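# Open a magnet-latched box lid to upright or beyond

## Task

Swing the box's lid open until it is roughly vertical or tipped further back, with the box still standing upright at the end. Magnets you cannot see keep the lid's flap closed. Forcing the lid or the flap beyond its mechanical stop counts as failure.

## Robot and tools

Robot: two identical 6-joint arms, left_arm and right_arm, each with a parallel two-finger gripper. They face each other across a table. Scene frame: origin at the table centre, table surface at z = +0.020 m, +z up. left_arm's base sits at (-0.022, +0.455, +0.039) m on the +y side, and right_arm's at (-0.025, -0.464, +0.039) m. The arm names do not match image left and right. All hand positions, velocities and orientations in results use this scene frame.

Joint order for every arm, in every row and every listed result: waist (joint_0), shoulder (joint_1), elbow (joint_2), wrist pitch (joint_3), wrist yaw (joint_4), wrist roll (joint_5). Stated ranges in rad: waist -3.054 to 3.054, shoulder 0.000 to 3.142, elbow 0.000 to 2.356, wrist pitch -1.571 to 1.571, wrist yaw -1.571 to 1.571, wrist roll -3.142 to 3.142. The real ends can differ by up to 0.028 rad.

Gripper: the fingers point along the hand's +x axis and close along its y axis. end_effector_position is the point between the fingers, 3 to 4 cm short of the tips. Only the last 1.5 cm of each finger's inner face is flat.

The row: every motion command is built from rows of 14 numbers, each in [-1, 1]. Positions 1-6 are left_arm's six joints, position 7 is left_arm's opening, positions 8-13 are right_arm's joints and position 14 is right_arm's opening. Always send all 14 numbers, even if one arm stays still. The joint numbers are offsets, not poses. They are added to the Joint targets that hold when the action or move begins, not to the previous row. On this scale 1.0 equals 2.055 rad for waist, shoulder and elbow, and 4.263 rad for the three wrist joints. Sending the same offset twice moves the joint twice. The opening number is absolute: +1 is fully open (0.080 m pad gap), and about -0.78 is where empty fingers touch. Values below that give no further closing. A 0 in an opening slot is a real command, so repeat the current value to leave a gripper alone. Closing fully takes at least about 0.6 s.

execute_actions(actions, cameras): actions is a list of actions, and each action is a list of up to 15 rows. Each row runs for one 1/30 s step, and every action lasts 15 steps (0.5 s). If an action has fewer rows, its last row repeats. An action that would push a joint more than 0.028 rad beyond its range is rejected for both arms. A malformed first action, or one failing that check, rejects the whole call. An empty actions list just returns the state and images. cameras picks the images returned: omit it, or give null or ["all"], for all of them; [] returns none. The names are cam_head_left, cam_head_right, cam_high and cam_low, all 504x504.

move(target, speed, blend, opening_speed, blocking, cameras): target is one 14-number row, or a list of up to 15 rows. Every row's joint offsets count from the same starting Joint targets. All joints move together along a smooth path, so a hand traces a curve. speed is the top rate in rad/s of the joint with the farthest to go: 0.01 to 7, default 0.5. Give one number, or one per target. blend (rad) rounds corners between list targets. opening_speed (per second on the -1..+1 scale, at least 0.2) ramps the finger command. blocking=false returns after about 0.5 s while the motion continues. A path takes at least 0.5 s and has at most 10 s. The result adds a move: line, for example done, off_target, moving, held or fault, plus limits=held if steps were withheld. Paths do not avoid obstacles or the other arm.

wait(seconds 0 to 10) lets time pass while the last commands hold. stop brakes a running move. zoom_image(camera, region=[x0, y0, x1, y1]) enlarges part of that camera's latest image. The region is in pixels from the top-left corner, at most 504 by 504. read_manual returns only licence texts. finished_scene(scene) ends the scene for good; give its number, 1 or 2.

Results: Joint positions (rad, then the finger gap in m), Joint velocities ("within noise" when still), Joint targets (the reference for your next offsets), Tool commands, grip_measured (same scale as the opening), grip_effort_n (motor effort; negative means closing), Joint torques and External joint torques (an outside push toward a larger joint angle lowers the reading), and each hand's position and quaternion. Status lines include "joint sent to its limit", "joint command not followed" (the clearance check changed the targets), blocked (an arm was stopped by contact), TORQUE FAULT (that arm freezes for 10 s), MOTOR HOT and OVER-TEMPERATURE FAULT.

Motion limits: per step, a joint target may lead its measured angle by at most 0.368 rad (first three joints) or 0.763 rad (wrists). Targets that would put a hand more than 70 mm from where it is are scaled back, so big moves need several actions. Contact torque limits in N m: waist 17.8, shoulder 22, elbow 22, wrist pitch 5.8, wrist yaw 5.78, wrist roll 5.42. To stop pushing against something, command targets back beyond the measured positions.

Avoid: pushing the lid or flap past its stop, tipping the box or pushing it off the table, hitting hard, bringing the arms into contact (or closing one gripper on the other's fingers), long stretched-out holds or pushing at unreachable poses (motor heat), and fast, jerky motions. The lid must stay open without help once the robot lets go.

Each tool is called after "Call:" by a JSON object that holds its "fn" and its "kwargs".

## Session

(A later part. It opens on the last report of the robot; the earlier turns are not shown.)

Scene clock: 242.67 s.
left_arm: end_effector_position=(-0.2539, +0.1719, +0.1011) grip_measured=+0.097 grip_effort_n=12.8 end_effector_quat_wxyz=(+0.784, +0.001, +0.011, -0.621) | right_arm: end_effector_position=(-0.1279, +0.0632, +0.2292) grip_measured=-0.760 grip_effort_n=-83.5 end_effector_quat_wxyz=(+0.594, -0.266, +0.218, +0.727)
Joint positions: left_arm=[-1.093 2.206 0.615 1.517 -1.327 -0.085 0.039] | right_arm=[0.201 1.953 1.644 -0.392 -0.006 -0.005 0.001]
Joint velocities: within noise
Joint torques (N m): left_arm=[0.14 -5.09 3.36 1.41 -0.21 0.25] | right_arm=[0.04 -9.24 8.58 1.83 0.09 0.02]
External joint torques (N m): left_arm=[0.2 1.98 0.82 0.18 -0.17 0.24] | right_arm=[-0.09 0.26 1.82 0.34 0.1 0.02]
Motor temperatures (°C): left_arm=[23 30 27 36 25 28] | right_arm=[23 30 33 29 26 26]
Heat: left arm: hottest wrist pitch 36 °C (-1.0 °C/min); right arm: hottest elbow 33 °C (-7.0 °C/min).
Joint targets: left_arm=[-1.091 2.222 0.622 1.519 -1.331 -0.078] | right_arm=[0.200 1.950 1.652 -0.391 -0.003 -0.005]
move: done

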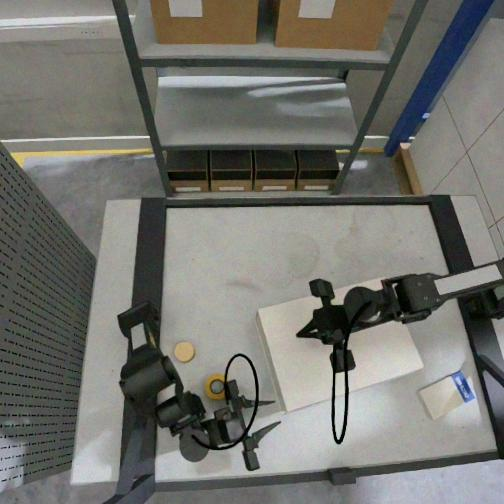

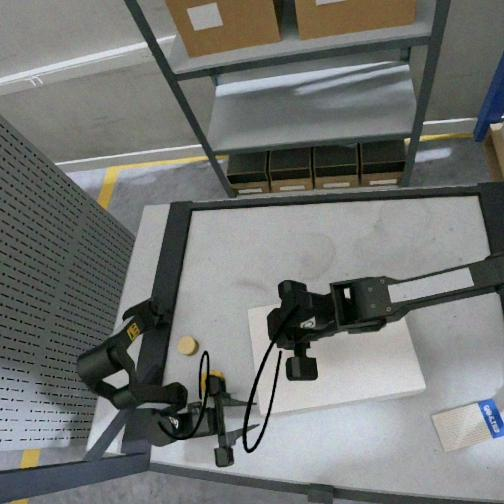

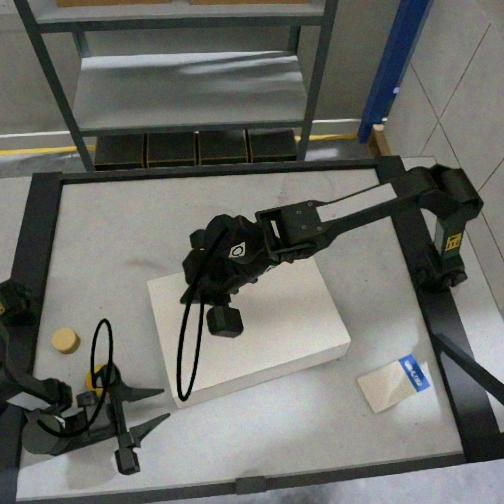

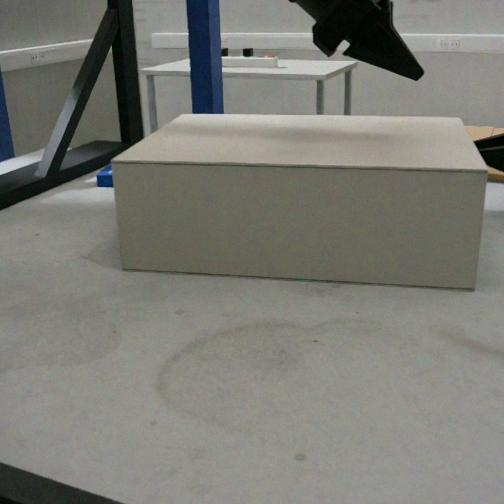

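Call:
{"fn": "move", "kwargs": {"target": [[0,0,0,0,0,0,0.1,0.2659,0.2489,0.2078,0.0174,0.2784,0.1565,-0.9],[0.0229,0.0024,0.0127,-0.0048,0.0109,0,0.1,0.2448,0.3108,0.056,0.1203,0.2664,0.1539,-0.9]], "speed": [0.6,0.35]}}

Call:
{"fn": "zoom_image", "kwargs": {"camera": "cam_high", "region": [120, 340, 260, 460]}}

Call:
{"fn": "zoom_image", "kwargs": {"camera": "cam_head_left", "region": [240, 360, 360, 460]}}

Scene clock: 263.67 s.
left_arm: end_effector_position=(-0.2513, +0.1567, +0.1018) grip_measured=+0.098 grip_effort_n=13.3 end_effector_quat_wxyz=(+0.787, -0.001, +0.013, -0.617) | right_arm: end_effector_position=(-0.2820, +0.0511, +0.0677) grip_measured=-0.760 grip_effort_n=-83.5 end_effector_quat_wxyz=(+0.858, -0.058, +0.121, +0.496)
Joint positions: left_arm=[-1.047 2.211 0.641 1.501 -1.289 -0.085 0.039] | right_arm=[0.712 2.578 1.779 0.12 1.135 0.652 0.001]
Joint velocities: within noise
Joint torques (N m): left_arm=[0.22 -5.22 3.48 1.15 0.08 0.24] | right_arm=[-0.66 -9.84 4.79 1.61 0.23 0]
External joint torques (N m): left_arm=[0.28 1.96 0.86 -0.09 0.12 0.24] | right_arm=[-0.72 2.25 -0.97 0.41 -0.14 0]
Motor temperatures (°C): left_arm=[23 30 26 35 25 28] | right_arm=[23 34 34 31 26 26]
Heat: left arm: hottest wrist pitch 35 °C (-2.0 °C/min); right arm: hottest shoulder 34 °C (+6.0 °C/min).
Joint targets: left_arm=[-1.044 2.227 0.648 1.499 -1.285 -0.078] | right_arm=[0.703 2.589 1.767 0.123 1.132 0.651]
move: done

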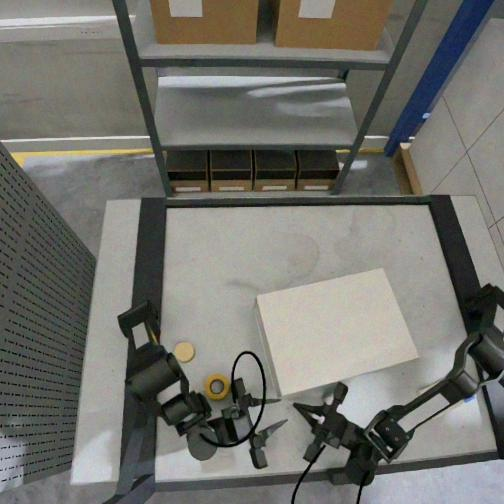

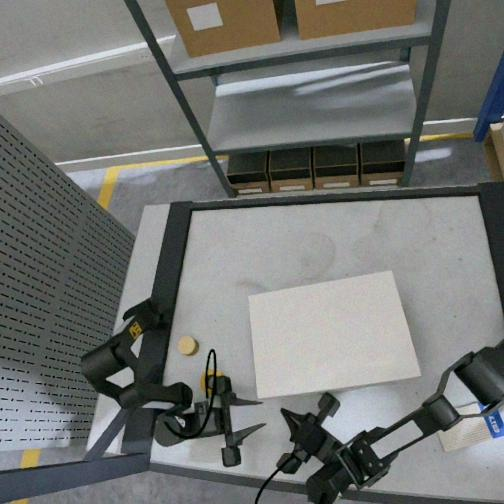

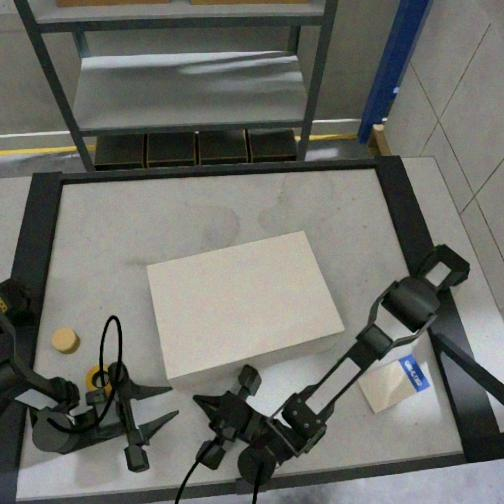

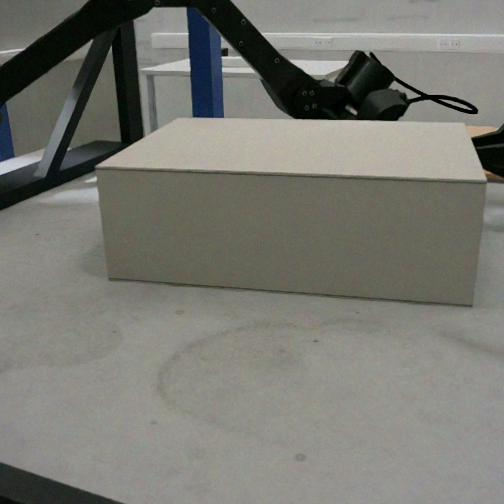

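Scaled by 3.600 from the camera's 504x504 image, which has a finer 720x720 frame.

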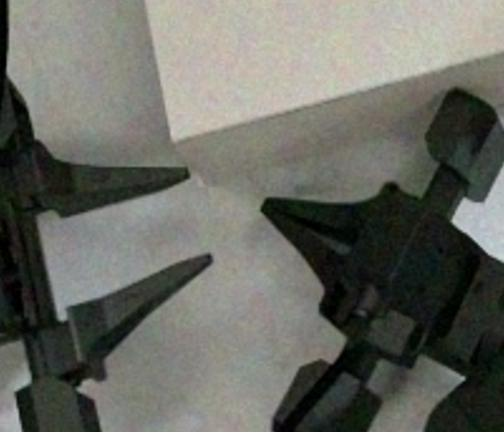

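Scaled by 4.200 from the camera's 504x504 image, which has a finer 720x720 frame.

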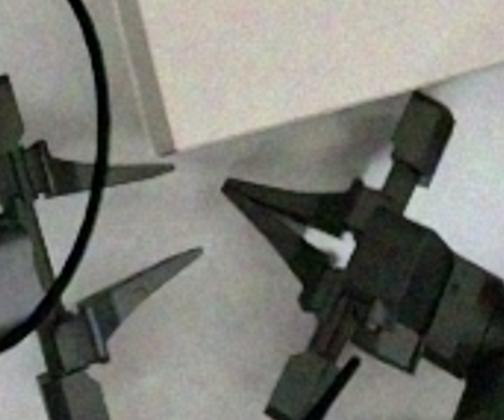

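Call:
{"fn": "move", "kwargs": {"target": [[-0.0729,-0.0024,-0.0127,0.0048,-0.0109,0,0.1,0.0212,-0.062,0.1518,-0.1032,0.0122,0.0026,-0.9],[-0.0729,-0.0024,-0.0127,0.0048,-0.0109,0,0.1,-0.0404,-0.6175,-0.507,-0.0122,-0.2655,-0.1527,-0.9],[-0.0729,-0.0024,-0.0127,0.0048,-0.0109,0,0.1,-0.0404,-0.4735,-0.6229,0.1131,-0.2655,-0.1527,-0.9]], "speed": [0.5,0.8,0.5]}}

Scene clock: 295.70 s.
left_arm: end_effector_position=(-0.2838, +0.1952, +0.1016) grip_measured=+0.098 grip_effort_n=12.8 end_effector_quat_wxyz=(+0.752, -0.002, +0.013, -0.659) | right_arm: end_effector_position=(-0.2520, -0.1373, +0.1459) grip_measured=-0.760 grip_effort_n=-83.5 end_effector_quat_wxyz=(+0.456, -0.177, +0.077, +0.869)
Joint positions: left_arm=[-1.193 2.211 0.628 1.517 -1.327 -0.085 0.039] | right_arm=[0.622 1.561 0.536 0.637 0.014 -0.025 0.001]
Joint velocities: within noise
Joint torques (N m): left_arm=[-0.05 -6.85 2.63 1.24 -0.06 0] | right_arm=[-0.01 -3.88 5.53 1.49 -0.03 0.15]
External joint torques (N m): left_arm=[0.03 0.23 0.09 0.03 -0.02 0] | right_arm=[-0.02 1.53 0.01 -0.19 -0.03 0.15]
Motor temperatures (°C): left_arm=[23 30 26 35 25 28] | right_arm=[23 35 32 31 26 26]
Heat: left arm: hottest wrist pitch 35 °C (-1.0 °C/min); right arm: hottest shoulder 35 °C (+6.0 °C/min).
Joint targets: left_arm=[-1.193 2.211 0.628 1.517 -1.327 -0.085] | right_arm=[0.622 1.569 0.532 0.632 0.013 -0.022]
blocked (right_arm)
move: off_target (right_arm); right_arm: the shoulder is farthest, 0.055 rad from its target

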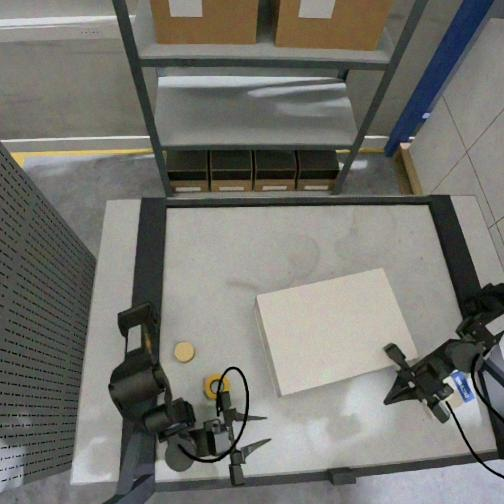

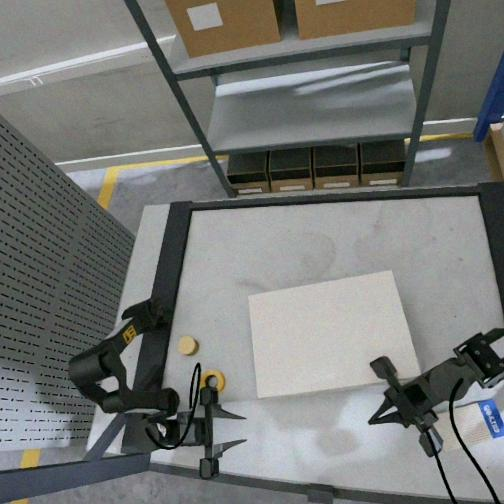

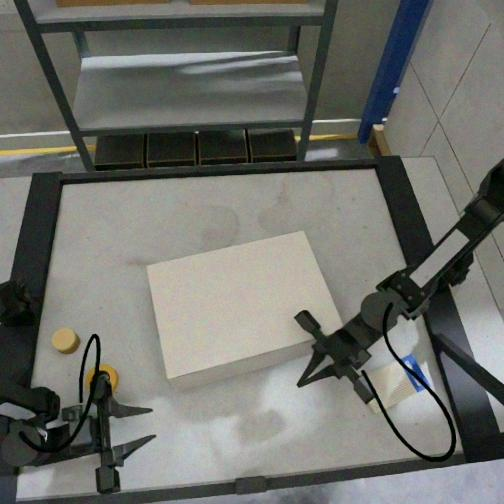

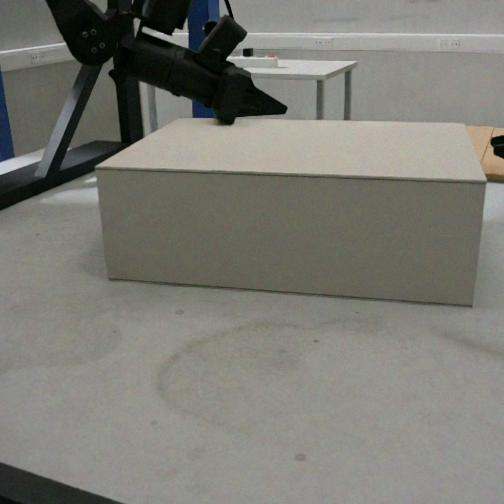

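Call:
{"fn": "move", "kwargs": {"target": [[0,0,0,0,0,0,0.1,0,-0.1212,0.0939,-0.1316,-0.003,0,-0.9],[0,0,0,0,0,0,0.1,0,-0.1212,0.0939,-0.1316,-0.003,0.3737,-0.9],[0,0,0,0,0,0,0.1,0,0.0229,-0.0219,-0.0063,-0.003,0.3737,-0.9]], "speed": [0.6,1.2,0.5]}}

Scene clock: 303.80 s.
left_arm: end_effector_position=(-0.2838, +0.1952, +0.1016) grip_measured=+0.098 grip_effort_n=12.8 end_effector_quat_wxyz=(+0.752, -0.002, +0.013, -0.659) | right_arm: end_effector_position=(-0.2501, -0.1426, +0.1303) grip_measured=-0.760 grip_effort_n=-83.5 end_effector_quat_wxyz=(+0.457, +0.181, +0.678, +0.546)
Joint positions: left_arm=[-1.193 2.211 0.628 1.517 -1.327 -0.085 0.039] | right_arm=[0.624 1.579 0.521 0.622 0.008 1.559 0.001]
Joint velocities: within noise
Joint torques (N m): left_arm=[-0.04 -6.83 2.61 1.24 -0.06 0] | right_arm=[-0.18 -0.65 1.65 0.5 -0.23 0.4]
External joint torques (N m): left_arm=[0.03 0.27 0.09 0.02 -0.02 0] | right_arm=[-0.18 4.75 -3.73 -1.16 -0.26 0.45]
Motor temperatures (°C): left_arm=[23 31 25 35 25 28] | right_arm=[23 34 33 31 26 26]
Heat: left arm: hottest wrist pitch 35 °C (-1.0 °C/min); right arm: hottest shoulder 34 °C (+4.0 °C/min).
Joint targets: left_arm=[-1.193 2.211 0.628 1.517 -1.327 -0.085] | right_arm=[0.623 1.615 0.487 0.605 0.000 1.571]
move: off_target (right_arm); right_arm: the shoulder is farthest, 0.037 rad from its target

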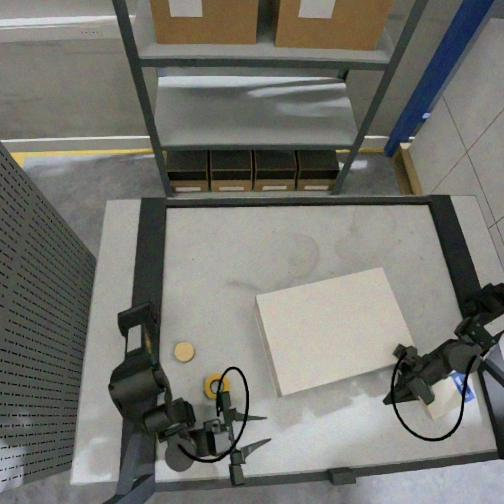

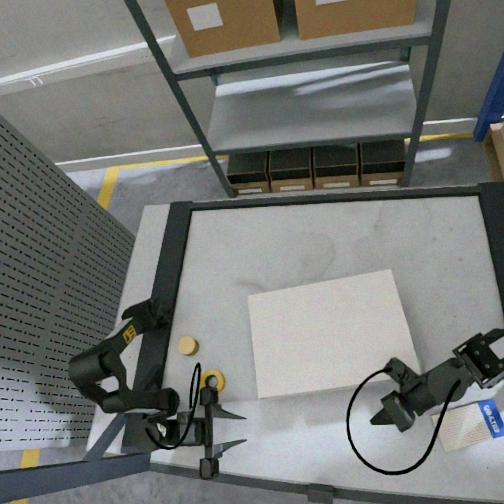

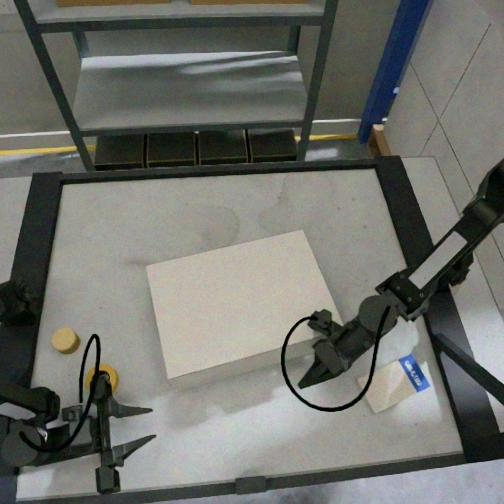

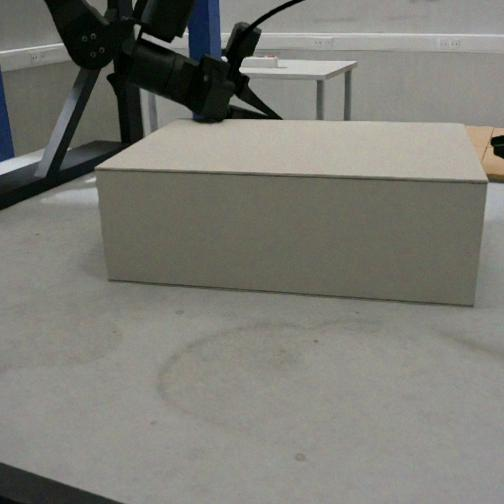

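Call:
{"fn": "move", "kwargs": {"target": [[0,0,0,0,0,0,0.1,0,-0.028,0,0,0,0,-0.9],[0,0,0,0,0,0,0.1,-0.1,-0.028,0,0,0,0,-0.9]], "speed": 0.25}}

Scene clock: 309.57 s.
left_arm: end_effector_position=(-0.2838, +0.1952, +0.1016) grip_measured=+0.098 grip_effort_n=12.8 end_effector_quat_wxyz=(+0.752, -0.002, +0.013, -0.659) | right_arm: end_effector_position=(-0.1826, -0.1086, +0.1335) grip_measured=-0.760 grip_effort_n=-83.5 end_effector_quat_wxyz=(+0.504, +0.248, +0.660, +0.499)
Joint positions: left_arm=[-1.193 2.211 0.628 1.517 -1.327 -0.085 0.039] | right_arm=[0.428 1.554 0.509 0.614 0 1.564 0.001]
Joint velocities: within noise
Joint torques (N m): left_arm=[-0.07 -6.85 2.62 1.24 -0.06 0] | right_arm=[-0.87 -4.26 3.05 1.16 0.02 0.24]
External joint torques (N m): left_arm=[-0.02 0.28 0.07 0.01 -0.02 -0.01] | right_arm=[-0.89 0.95 -2.32 -0.47 -0.01 0.29]
Motor temperatures (°C): left_arm=[23 31 25 35 25 28] | right_arm=[23 33 33 30 26 26]
Heat: left arm: hottest wrist pitch 35 °C (-1.0 °C/min); right arm: hottest shoulder 33 °C (+2.0 °C/min).
Joint targets: left_arm=[-1.193 2.211 0.628 1.517 -1.327 -0.085] | right_arm=[0.417 1.558 0.487 0.605 0.000 1.572]
move: done

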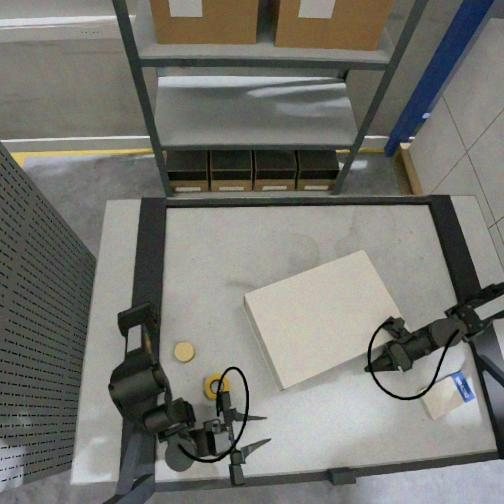

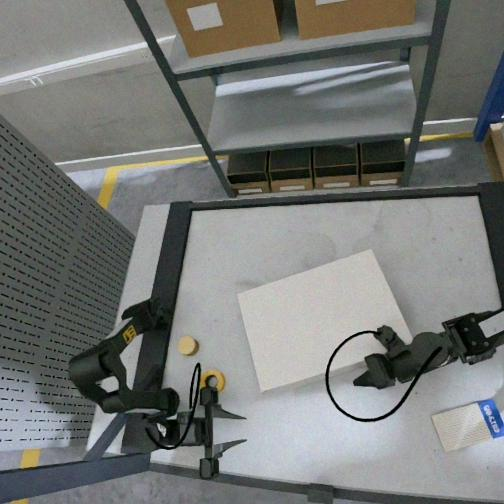

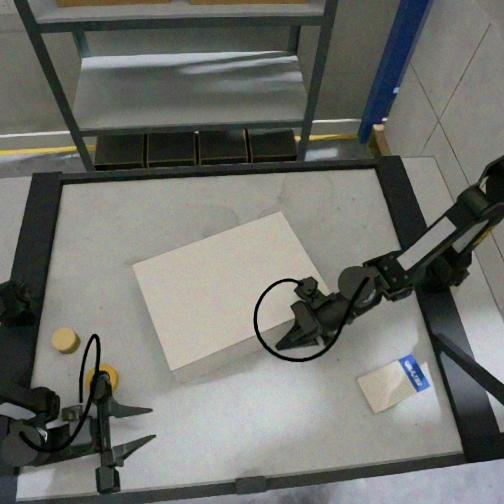

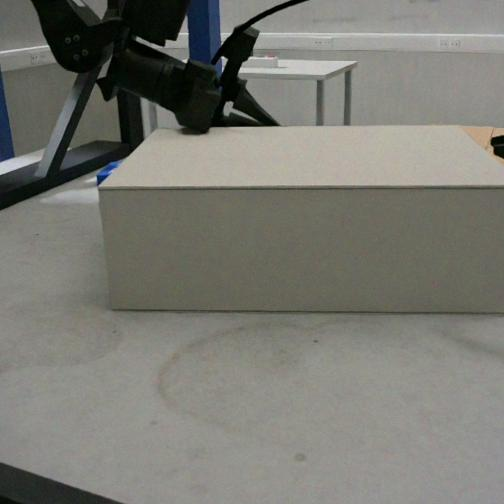

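Call:
{"fn": "move", "kwargs": {"target": [0,0,0,0,0,0,0.1,-0.154,0,0,0,0,0,-0.9], "speed": 0.25}}

Scene clock: 313.10 s.
left_arm: end_effector_position=(-0.2838, +0.1952, +0.1016) grip_measured=+0.098 grip_effort_n=12.8 end_effector_quat_wxyz=(+0.752, -0.002, +0.013, -0.659) | right_arm: end_effector_position=(-0.0647, -0.0771, +0.1336) grip_measured=-0.760 grip_effort_n=-83.5 end_effector_quat_wxyz=(+0.575, +0.348, +0.614, +0.414)
Joint positions: left_arm=[-1.193 2.211 0.628 1.517 -1.327 -0.085 0.039] | right_arm=[0.11 1.554 0.509 0.614 -0.006 1.564 0.001]
Joint velocities: within noise
Joint torques (N m): left_arm=[-0.06 -6.84 2.61 1.24 -0.06 0] | right_arm=[-0.77 -4.21 3.07 1.16 0.23 0.24]
External joint torques (N m): left_arm=[-0.01 0.23 0.12 0.03 -0.02 -0.01] | right_arm=[-0.83 1.06 -2.35 -0.49 0.22 0.29]
Motor temperatures (°C): left_arm=[23 31 25 35 25 28] | right_arm=[23 33 32 30 26 26]
Heat: left arm: hottest wrist pitch 35 °C (+0.0 °C/min); right arm: hottest shoulder 33 °C (+1.0 °C/min).
Joint targets: left_arm=[-1.193 2.211 0.628 1.517 -1.327 -0.085] | right_arm=[0.101 1.558 0.487 0.605 0.000 1.572]
move: done

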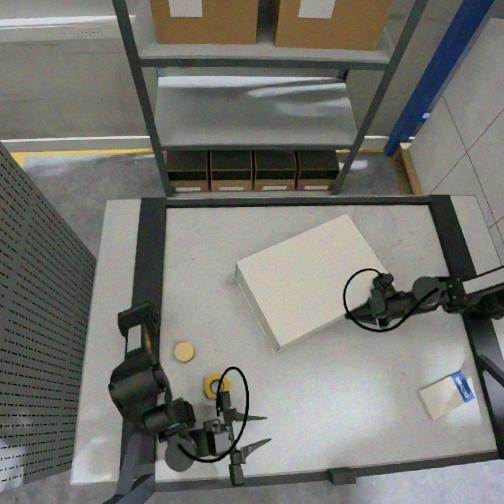

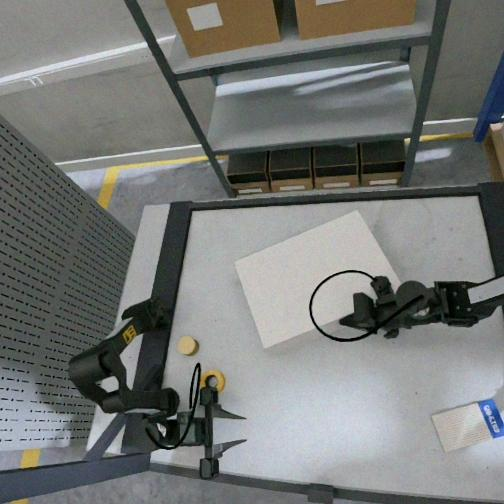

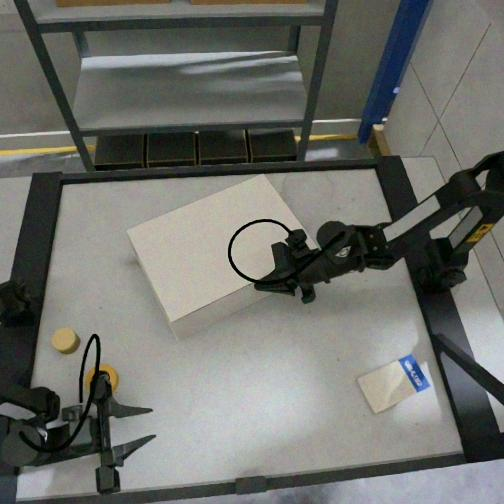

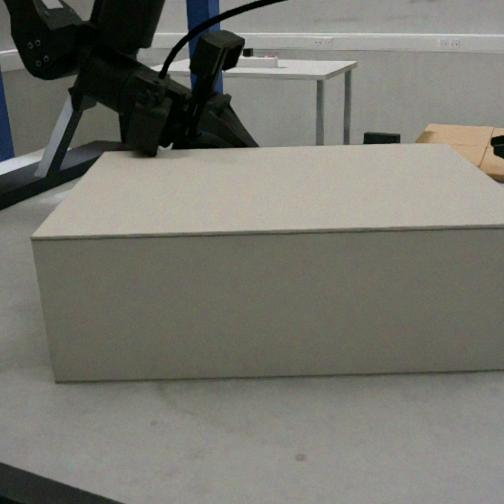

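Call:
{"fn": "move", "kwargs": {"target": [0.1601,-0.0813,-0.164,-0.0056,0.0128,-0.0385,0.1,0.1217,-0.05,0,0,0,0,-0.9], "speed": 0.4}}

Call:
{"fn": "zoom_image", "kwargs": {"camera": "cam_high", "region": [100, 260, 220, 380]}}

Call:
{"fn": "zoom_image", "kwargs": {"camera": "cam_head_left", "region": [210, 310, 310, 410]}}

Scene clock: 326.80 s.
left_arm: end_effector_position=(-0.1305, +0.1748, +0.0948) grip_measured=+0.098 grip_effort_n=12.8 end_effector_quat_wxyz=(+0.837, +0.026, +0.029, -0.545) | right_arm: end_effector_position=(-0.1523, -0.1011, +0.1595) grip_measured=-0.760 grip_effort_n=-83.5 end_effector_quat_wxyz=(+0.507, +0.296, +0.641, +0.495)
Joint positions: left_arm=[-0.866 2.057 0.297 1.494 -1.276 -0.243 0.039] | right_arm=[0.348 1.466 0.497 0.604 0.001 1.567 0.001]
Joint velocities: within noise
Joint torques (N m): left_arm=[0.17 -6.39 1.18 1.17 -0.07 -0.18] | right_arm=[0.27 -5.52 4.89 2 0.01 0.1]
External joint torques (N m): left_arm=[0.22 -1.21 -0.47 -0.09 0.09 -0.18] | right_arm=[0.23 -0.67 -0.8 0.34 -0.01 0.15]
Motor temperatures (°C): left_arm=[23 32 25 34 25 28] | right_arm=[23 32 31 30 26 26]
Heat: left arm: hottest wrist pitch 34 °C (-1.0 °C/min); right arm: hottest shoulder 32 °C (-2.0 °C/min).
Joint targets: left_arm=[-0.864 2.044 0.291 1.493 -1.272 -0.249] | right_arm=[0.351 1.455 0.487 0.605 0.000 1.571]
move: done

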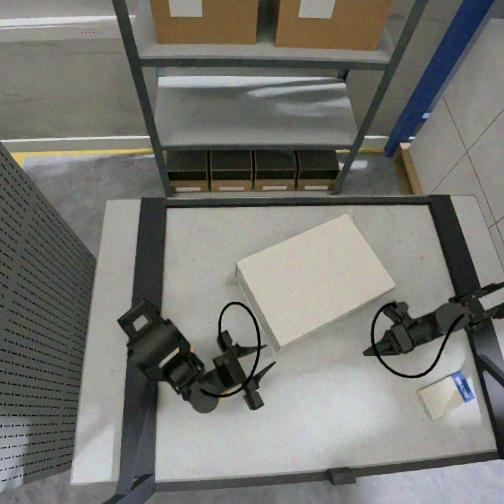

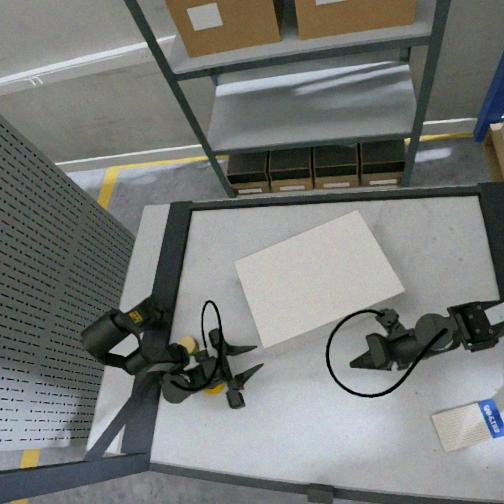

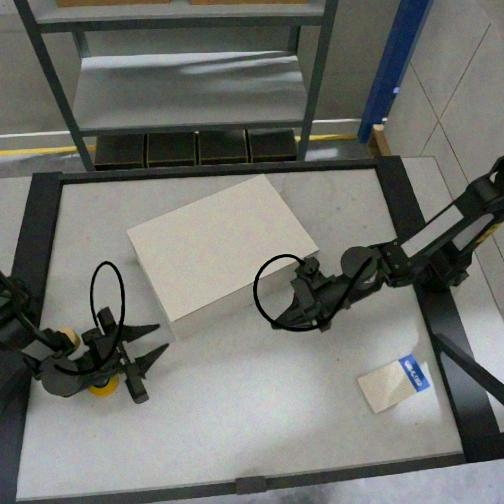

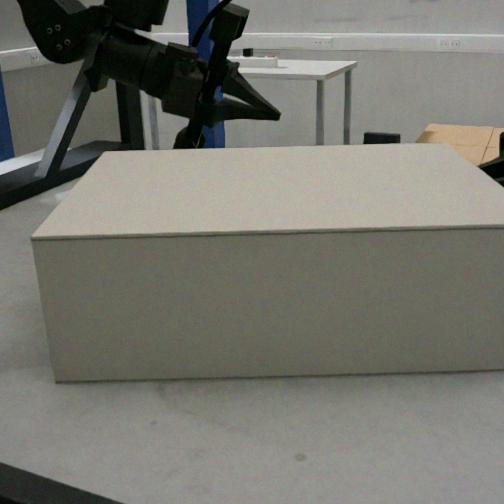

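Scaled by 4.200 from the camera's 504x504 image, which has a finer 720x720 frame.

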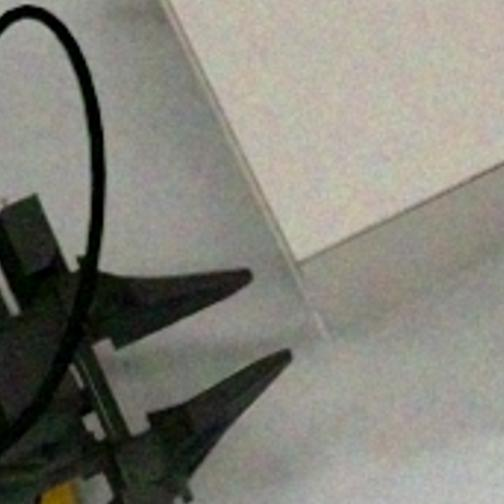

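Scaled by 5.040 from the camera's 504x504 image, which has a finer 720x720 frame.

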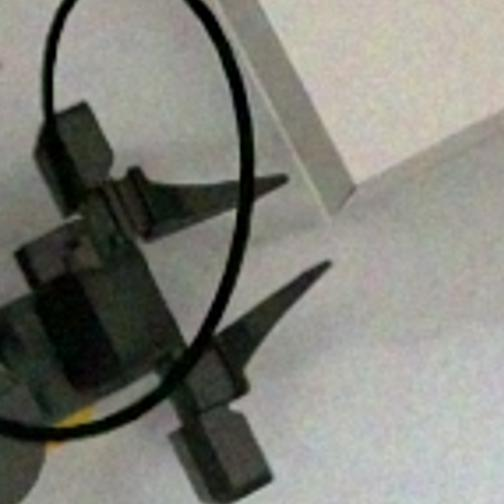

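Call:
{"fn": "move", "kwargs": {"target": [0.0465,-0.0146,0.0092,-0.0116,0.0229,0.0019,0.1,0,0,0,0,0,0,-0.9], "speed": 0.15}}

Call:
{"fn": "zoom_image", "kwargs": {"camera": "cam_high", "region": [100, 260, 220, 380]}}

Call:
{"fn": "zoom_image", "kwargs": {"camera": "cam_head_left", "region": [210, 310, 310, 410]}}

Scene clock: 331.80 s.
left_arm: end_effector_position=(-0.1176, +0.1583, +0.0939) grip_measured=+0.098 grip_effort_n=12.8 end_effector_quat_wxyz=(+0.837, +0.035, +0.040, -0.545) | right_arm: end_effector_position=(-0.1523, -0.1011, +0.1595) grip_measured=-0.760 grip_effort_n=-83.5 end_effector_quat_wxyz=(+0.507, +0.296, +0.641, +0.495)
Joint positions: left_arm=[-0.771 2.027 0.304 1.445 -1.178 -0.243 0.039] | right_arm=[0.348 1.466 0.497 0.604 0.001 1.567 0.001]
Joint velocities: within noise
Joint torques (N m): left_arm=[0.15 -6.46 2.71 1.23 -0.05 0.1] | right_arm=[0.27 -5.54 4.89 1.99 0 0.1]
External joint torques (N m): left_arm=[0.18 -1.22 0.82 -0.09 0.12 0.1] | right_arm=[0.23 -0.67 -0.82 0.32 -0.01 0.15]
Motor temperatures (°C): left_arm=[23 32 25 34 25 28] | right_arm=[23 32 32 30 26 26]
Heat: left arm: hottest wrist pitch 34 °C (-1.0 °C/min); right arm: hottest shoulder 32 °C (-2.0 °C/min).
Joint targets: left_arm=[-0.768 2.014 0.310 1.443 -1.175 -0.240] | right_arm=[0.351 1.455 0.487 0.605 0.000 1.571]
move: done

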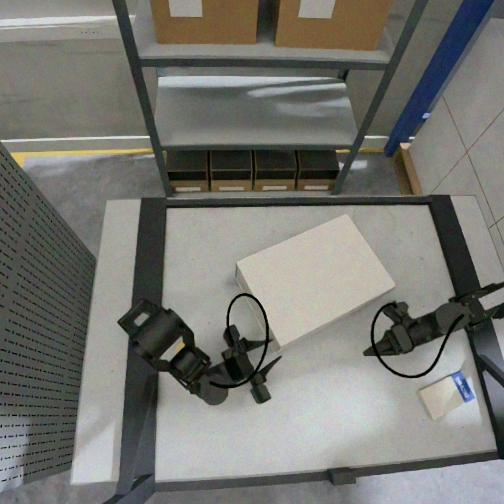

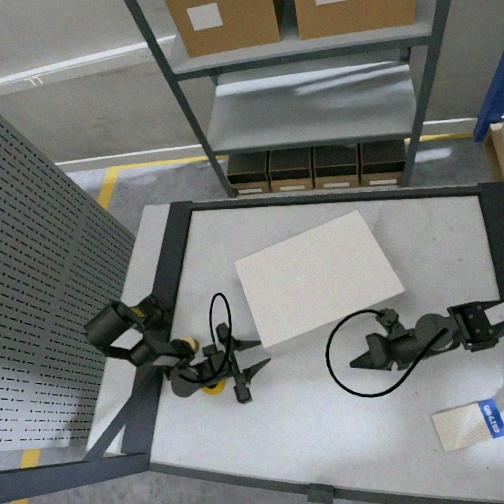

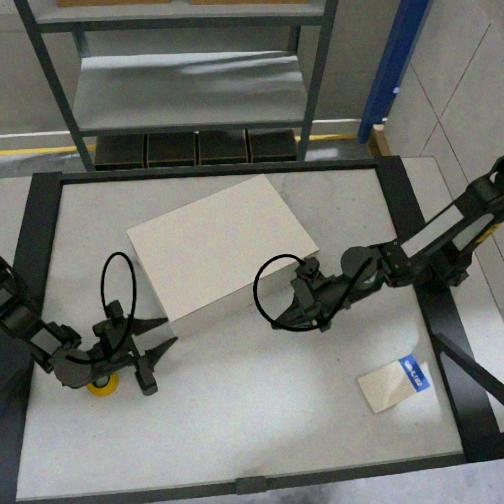

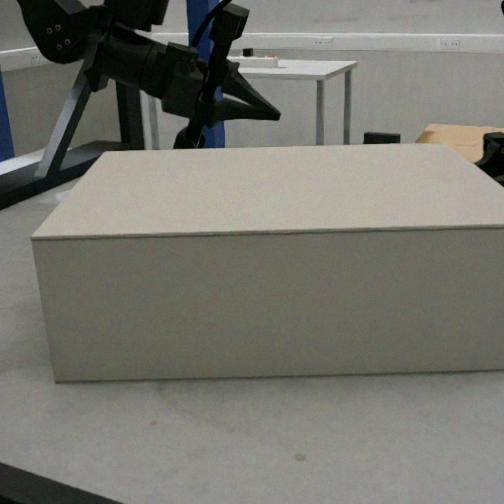

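Scaled by 4.200 from the camera's 504x504 image, which has a finer 720x720 frame.

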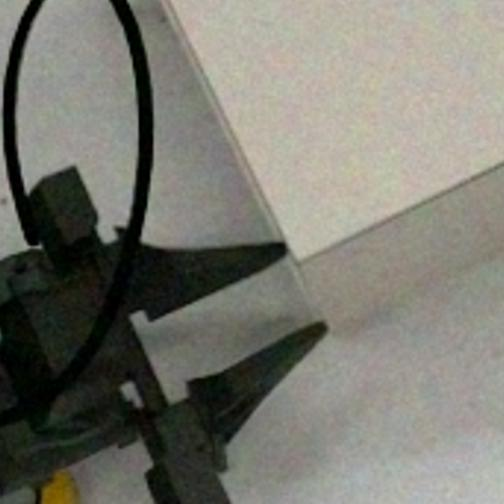

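Scaled by 5.040 from the camera's 504x504 image, which has a finer 720x720 frame.

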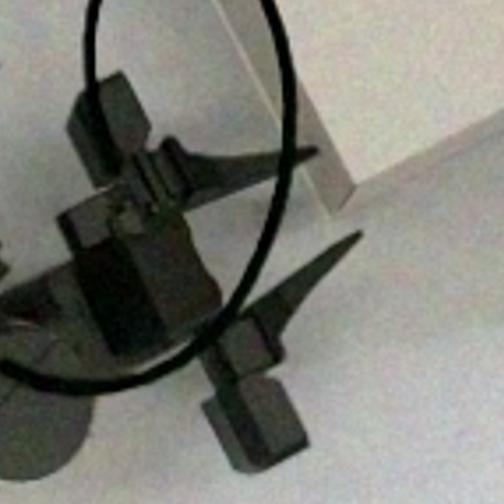

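Call:
{"fn": "move", "kwargs": {"target": [[0.0078,0.0013,0.0081,-0.0032,0.0041,0,0.1,0,0,0,0,0,0,-0.9],[0.0078,0.0013,0.0081,-0.0032,0.0041,0,-0.95,0,0,0,0,0,0,-0.9]], "speed": 0.1, "opening_speed": 0.6}}

Call:
{"fn": "zoom_image", "kwargs": {"camera": "cam_high", "region": [100, 260, 220, 380]}}

Call:
{"fn": "zoom_image", "kwargs": {"camera": "cam_head_left", "region": [210, 310, 310, 410]}}

Scene clock: 338.10 s.
left_arm: end_effector_position=(-0.1188, +0.1523, +0.0939) grip_measured=-0.788 grip_effort_n=-83.5 end_effector_quat_wxyz=(+0.835, +0.034, +0.043, -0.547) | right_arm: end_effector_position=(-0.1523, -0.1011, +0.1595) grip_measured=-0.760 grip_effort_n=-83.5 end_effector_quat_wxyz=(+0.507, +0.296, +0.641, +0.495)
Joint positions: left_arm=[-0.754 2.027 0.321 1.431 -1.156 -0.243 0] | right_arm=[0.348 1.466 0.497 0.604 0.001 1.567 0.001]
Joint velocities: within noise
Joint torques (N m): left_arm=[0.14 -6.29 2.7 1.29 -0.22 0.11] | right_arm=[0.27 -5.54 4.88 2 -0.01 0.1]
External joint torques (N m): left_arm=[0.21 -0.9 0.65 -0.06 -0.07 0.11] | right_arm=[0.24 -0.7 -0.8 0.34 -0.03 0.15]
Motor temperatures (°C): left_arm=[23 32 25 35 25 28] | right_arm=[23 32 32 31 26 26]
Heat: left arm: hottest wrist pitch 35 °C (+0.0 °C/min); right arm: hottest shoulder 32 °C (-2.0 °C/min).
Joint targets: left_arm=[-0.752 2.017 0.327 1.430 -1.157 -0.240] | right_arm=[0.351 1.455 0.487 0.605 0.000 1.571]
move: done

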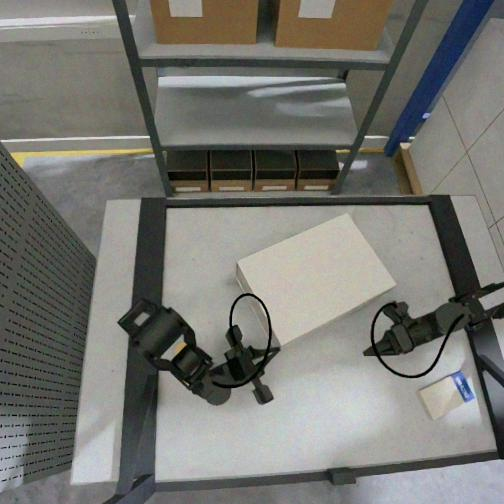

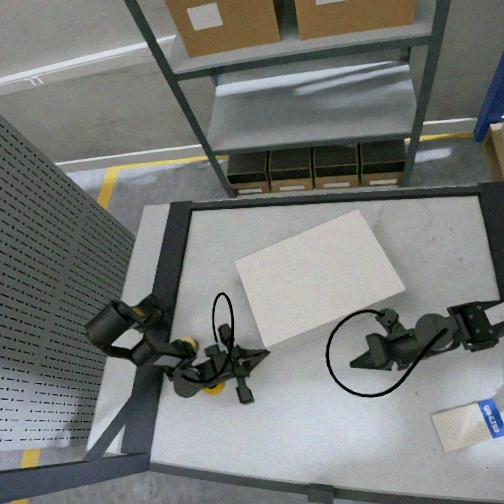

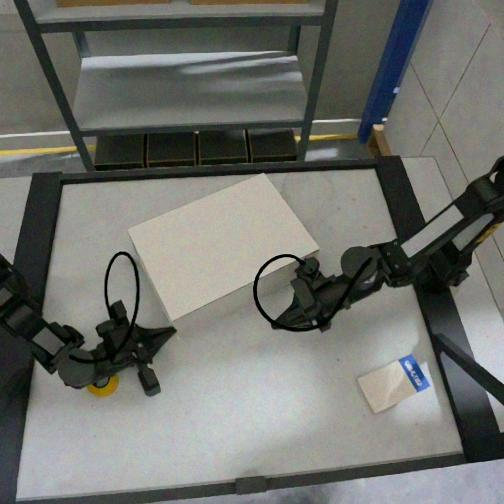

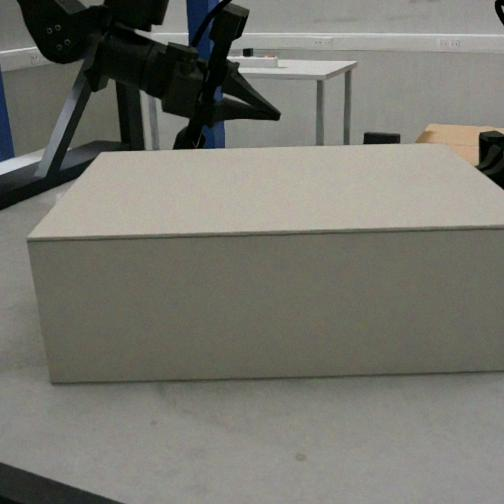

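Scaled by 4.200 from the camera's 504x504 image, which has a finer 720x720 frame.

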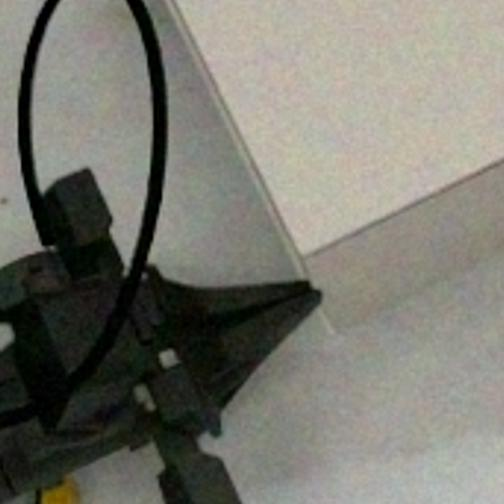

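Scaled by 5.040 from the camera's 504x504 image, which has a finer 720x720 frame.

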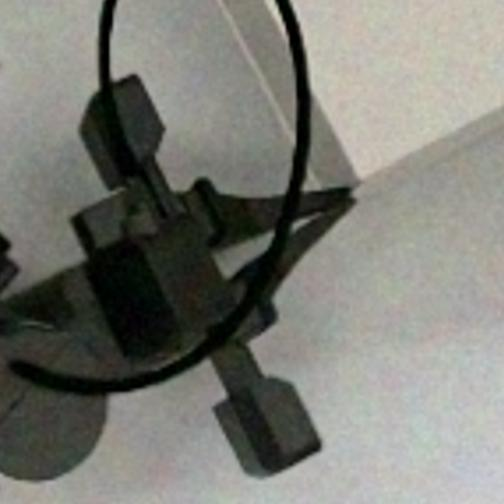

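Call:
{"fn": "move", "kwargs": {"target": [[0,0,0,0,0,0,-0.4,0,0,0,0,0,0,-0.9],[0.01,0.0015,0.0102,-0.004,0.0052,0,-0.4,0,0,0,0,0,0,-0.9]], "speed": 0.1}}

Call:
{"fn": "zoom_image", "kwargs": {"camera": "cam_high", "region": [140, 290, 220, 370]}}

Call:
{"fn": "zoom_image", "kwargs": {"camera": "cam_head_left", "region": [240, 310, 310, 380]}}

Scene clock: 342.17 s.
left_arm: end_effector_position=(-0.1190, +0.1461, +0.0942) grip_measured=-0.402 grip_effort_n=12.8 end_effector_quat_wxyz=(+0.836, +0.033, +0.046, -0.546) | right_arm: end_effector_position=(-0.1523, -0.1011, +0.1595) grip_measured=-0.760 grip_effort_n=-83.5 end_effector_quat_wxyz=(+0.507, +0.296, +0.641, +0.495)
Joint positions: left_arm=[-0.737 2.027 0.341 1.415 -1.139 -0.243 0.017] | right_arm=[0.348 1.466 0.497 0.604 0.001 1.567 0.001]
Joint velocities: within noise
Joint torques (N m): left_arm=[0.36 -6.03 3.08 1.24 -0.04 0.11] | right_arm=[0.24 -5.56 4.91 1.99 -0.01 0.11]
External joint torques (N m): left_arm=[0.39 -0.54 0.95 -0.12 0.12 0.11] | right_arm=[0.21 -0.66 -0.82 0.31 -0.02 0.16]
Motor temperatures (°C): left_arm=[23 33 25 35 25 28] | right_arm=[23 32 32 31 26 26]
Heat: left arm: hottest wrist pitch 35 °C (+0.0 °C/min); right arm: hottest shoulder 32 °C (-2.0 °C/min).
Joint targets: left_arm=[-0.732 2.020 0.348 1.413 -1.135 -0.240] | right_arm=[0.351 1.455 0.487 0.605 0.000 1.571]
move: done

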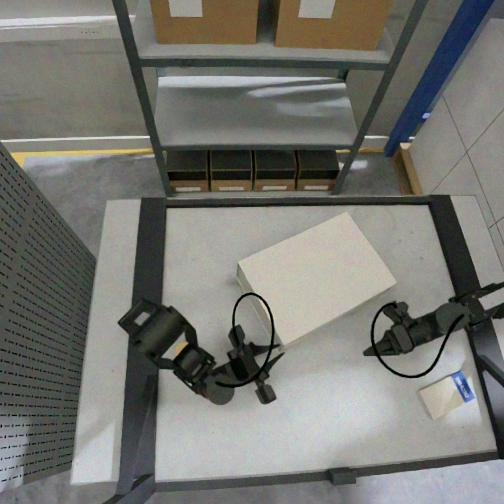

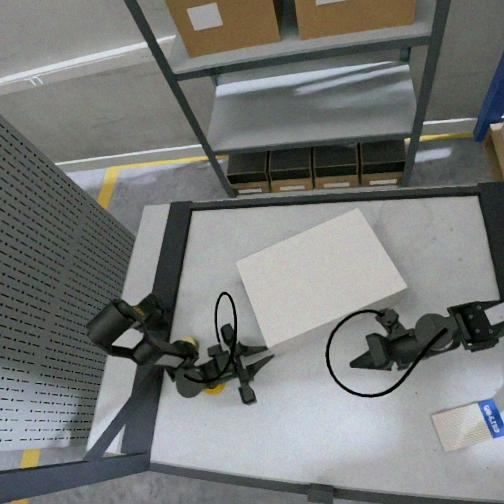

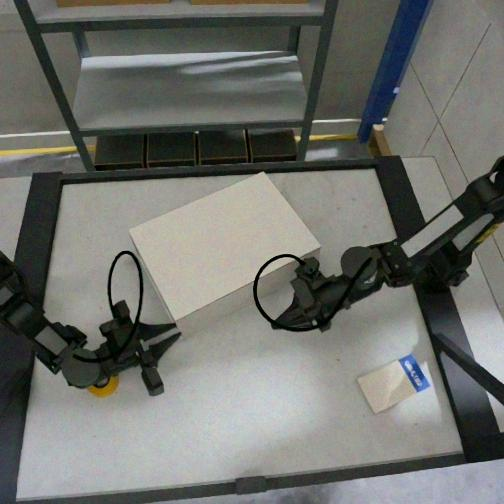

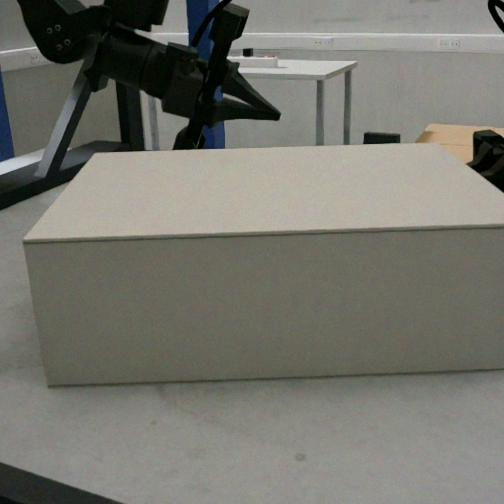

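Scaled by 6.300 from the camera's 504x504 image, which has a finer 720x720 frame.

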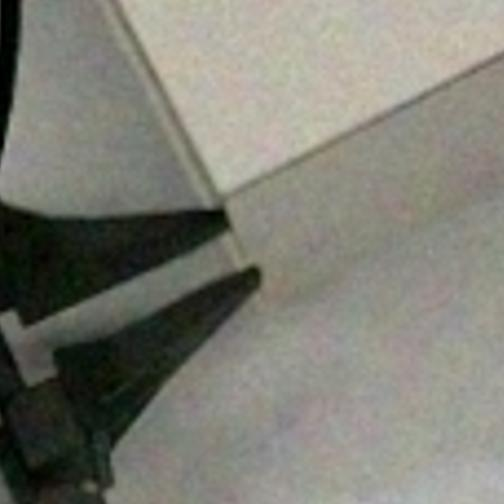

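Scaled by 7.200 from the camera's 504x504 image, which has a finer 720x720 frame.

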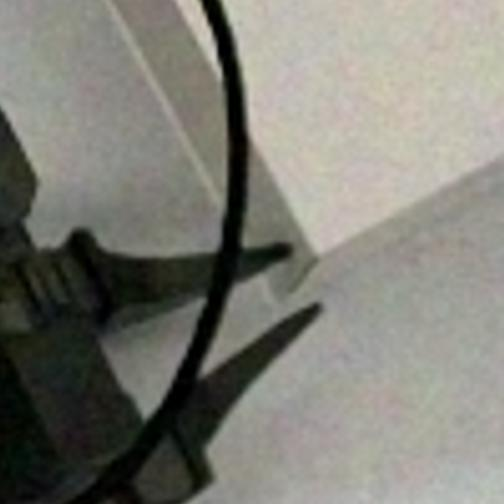

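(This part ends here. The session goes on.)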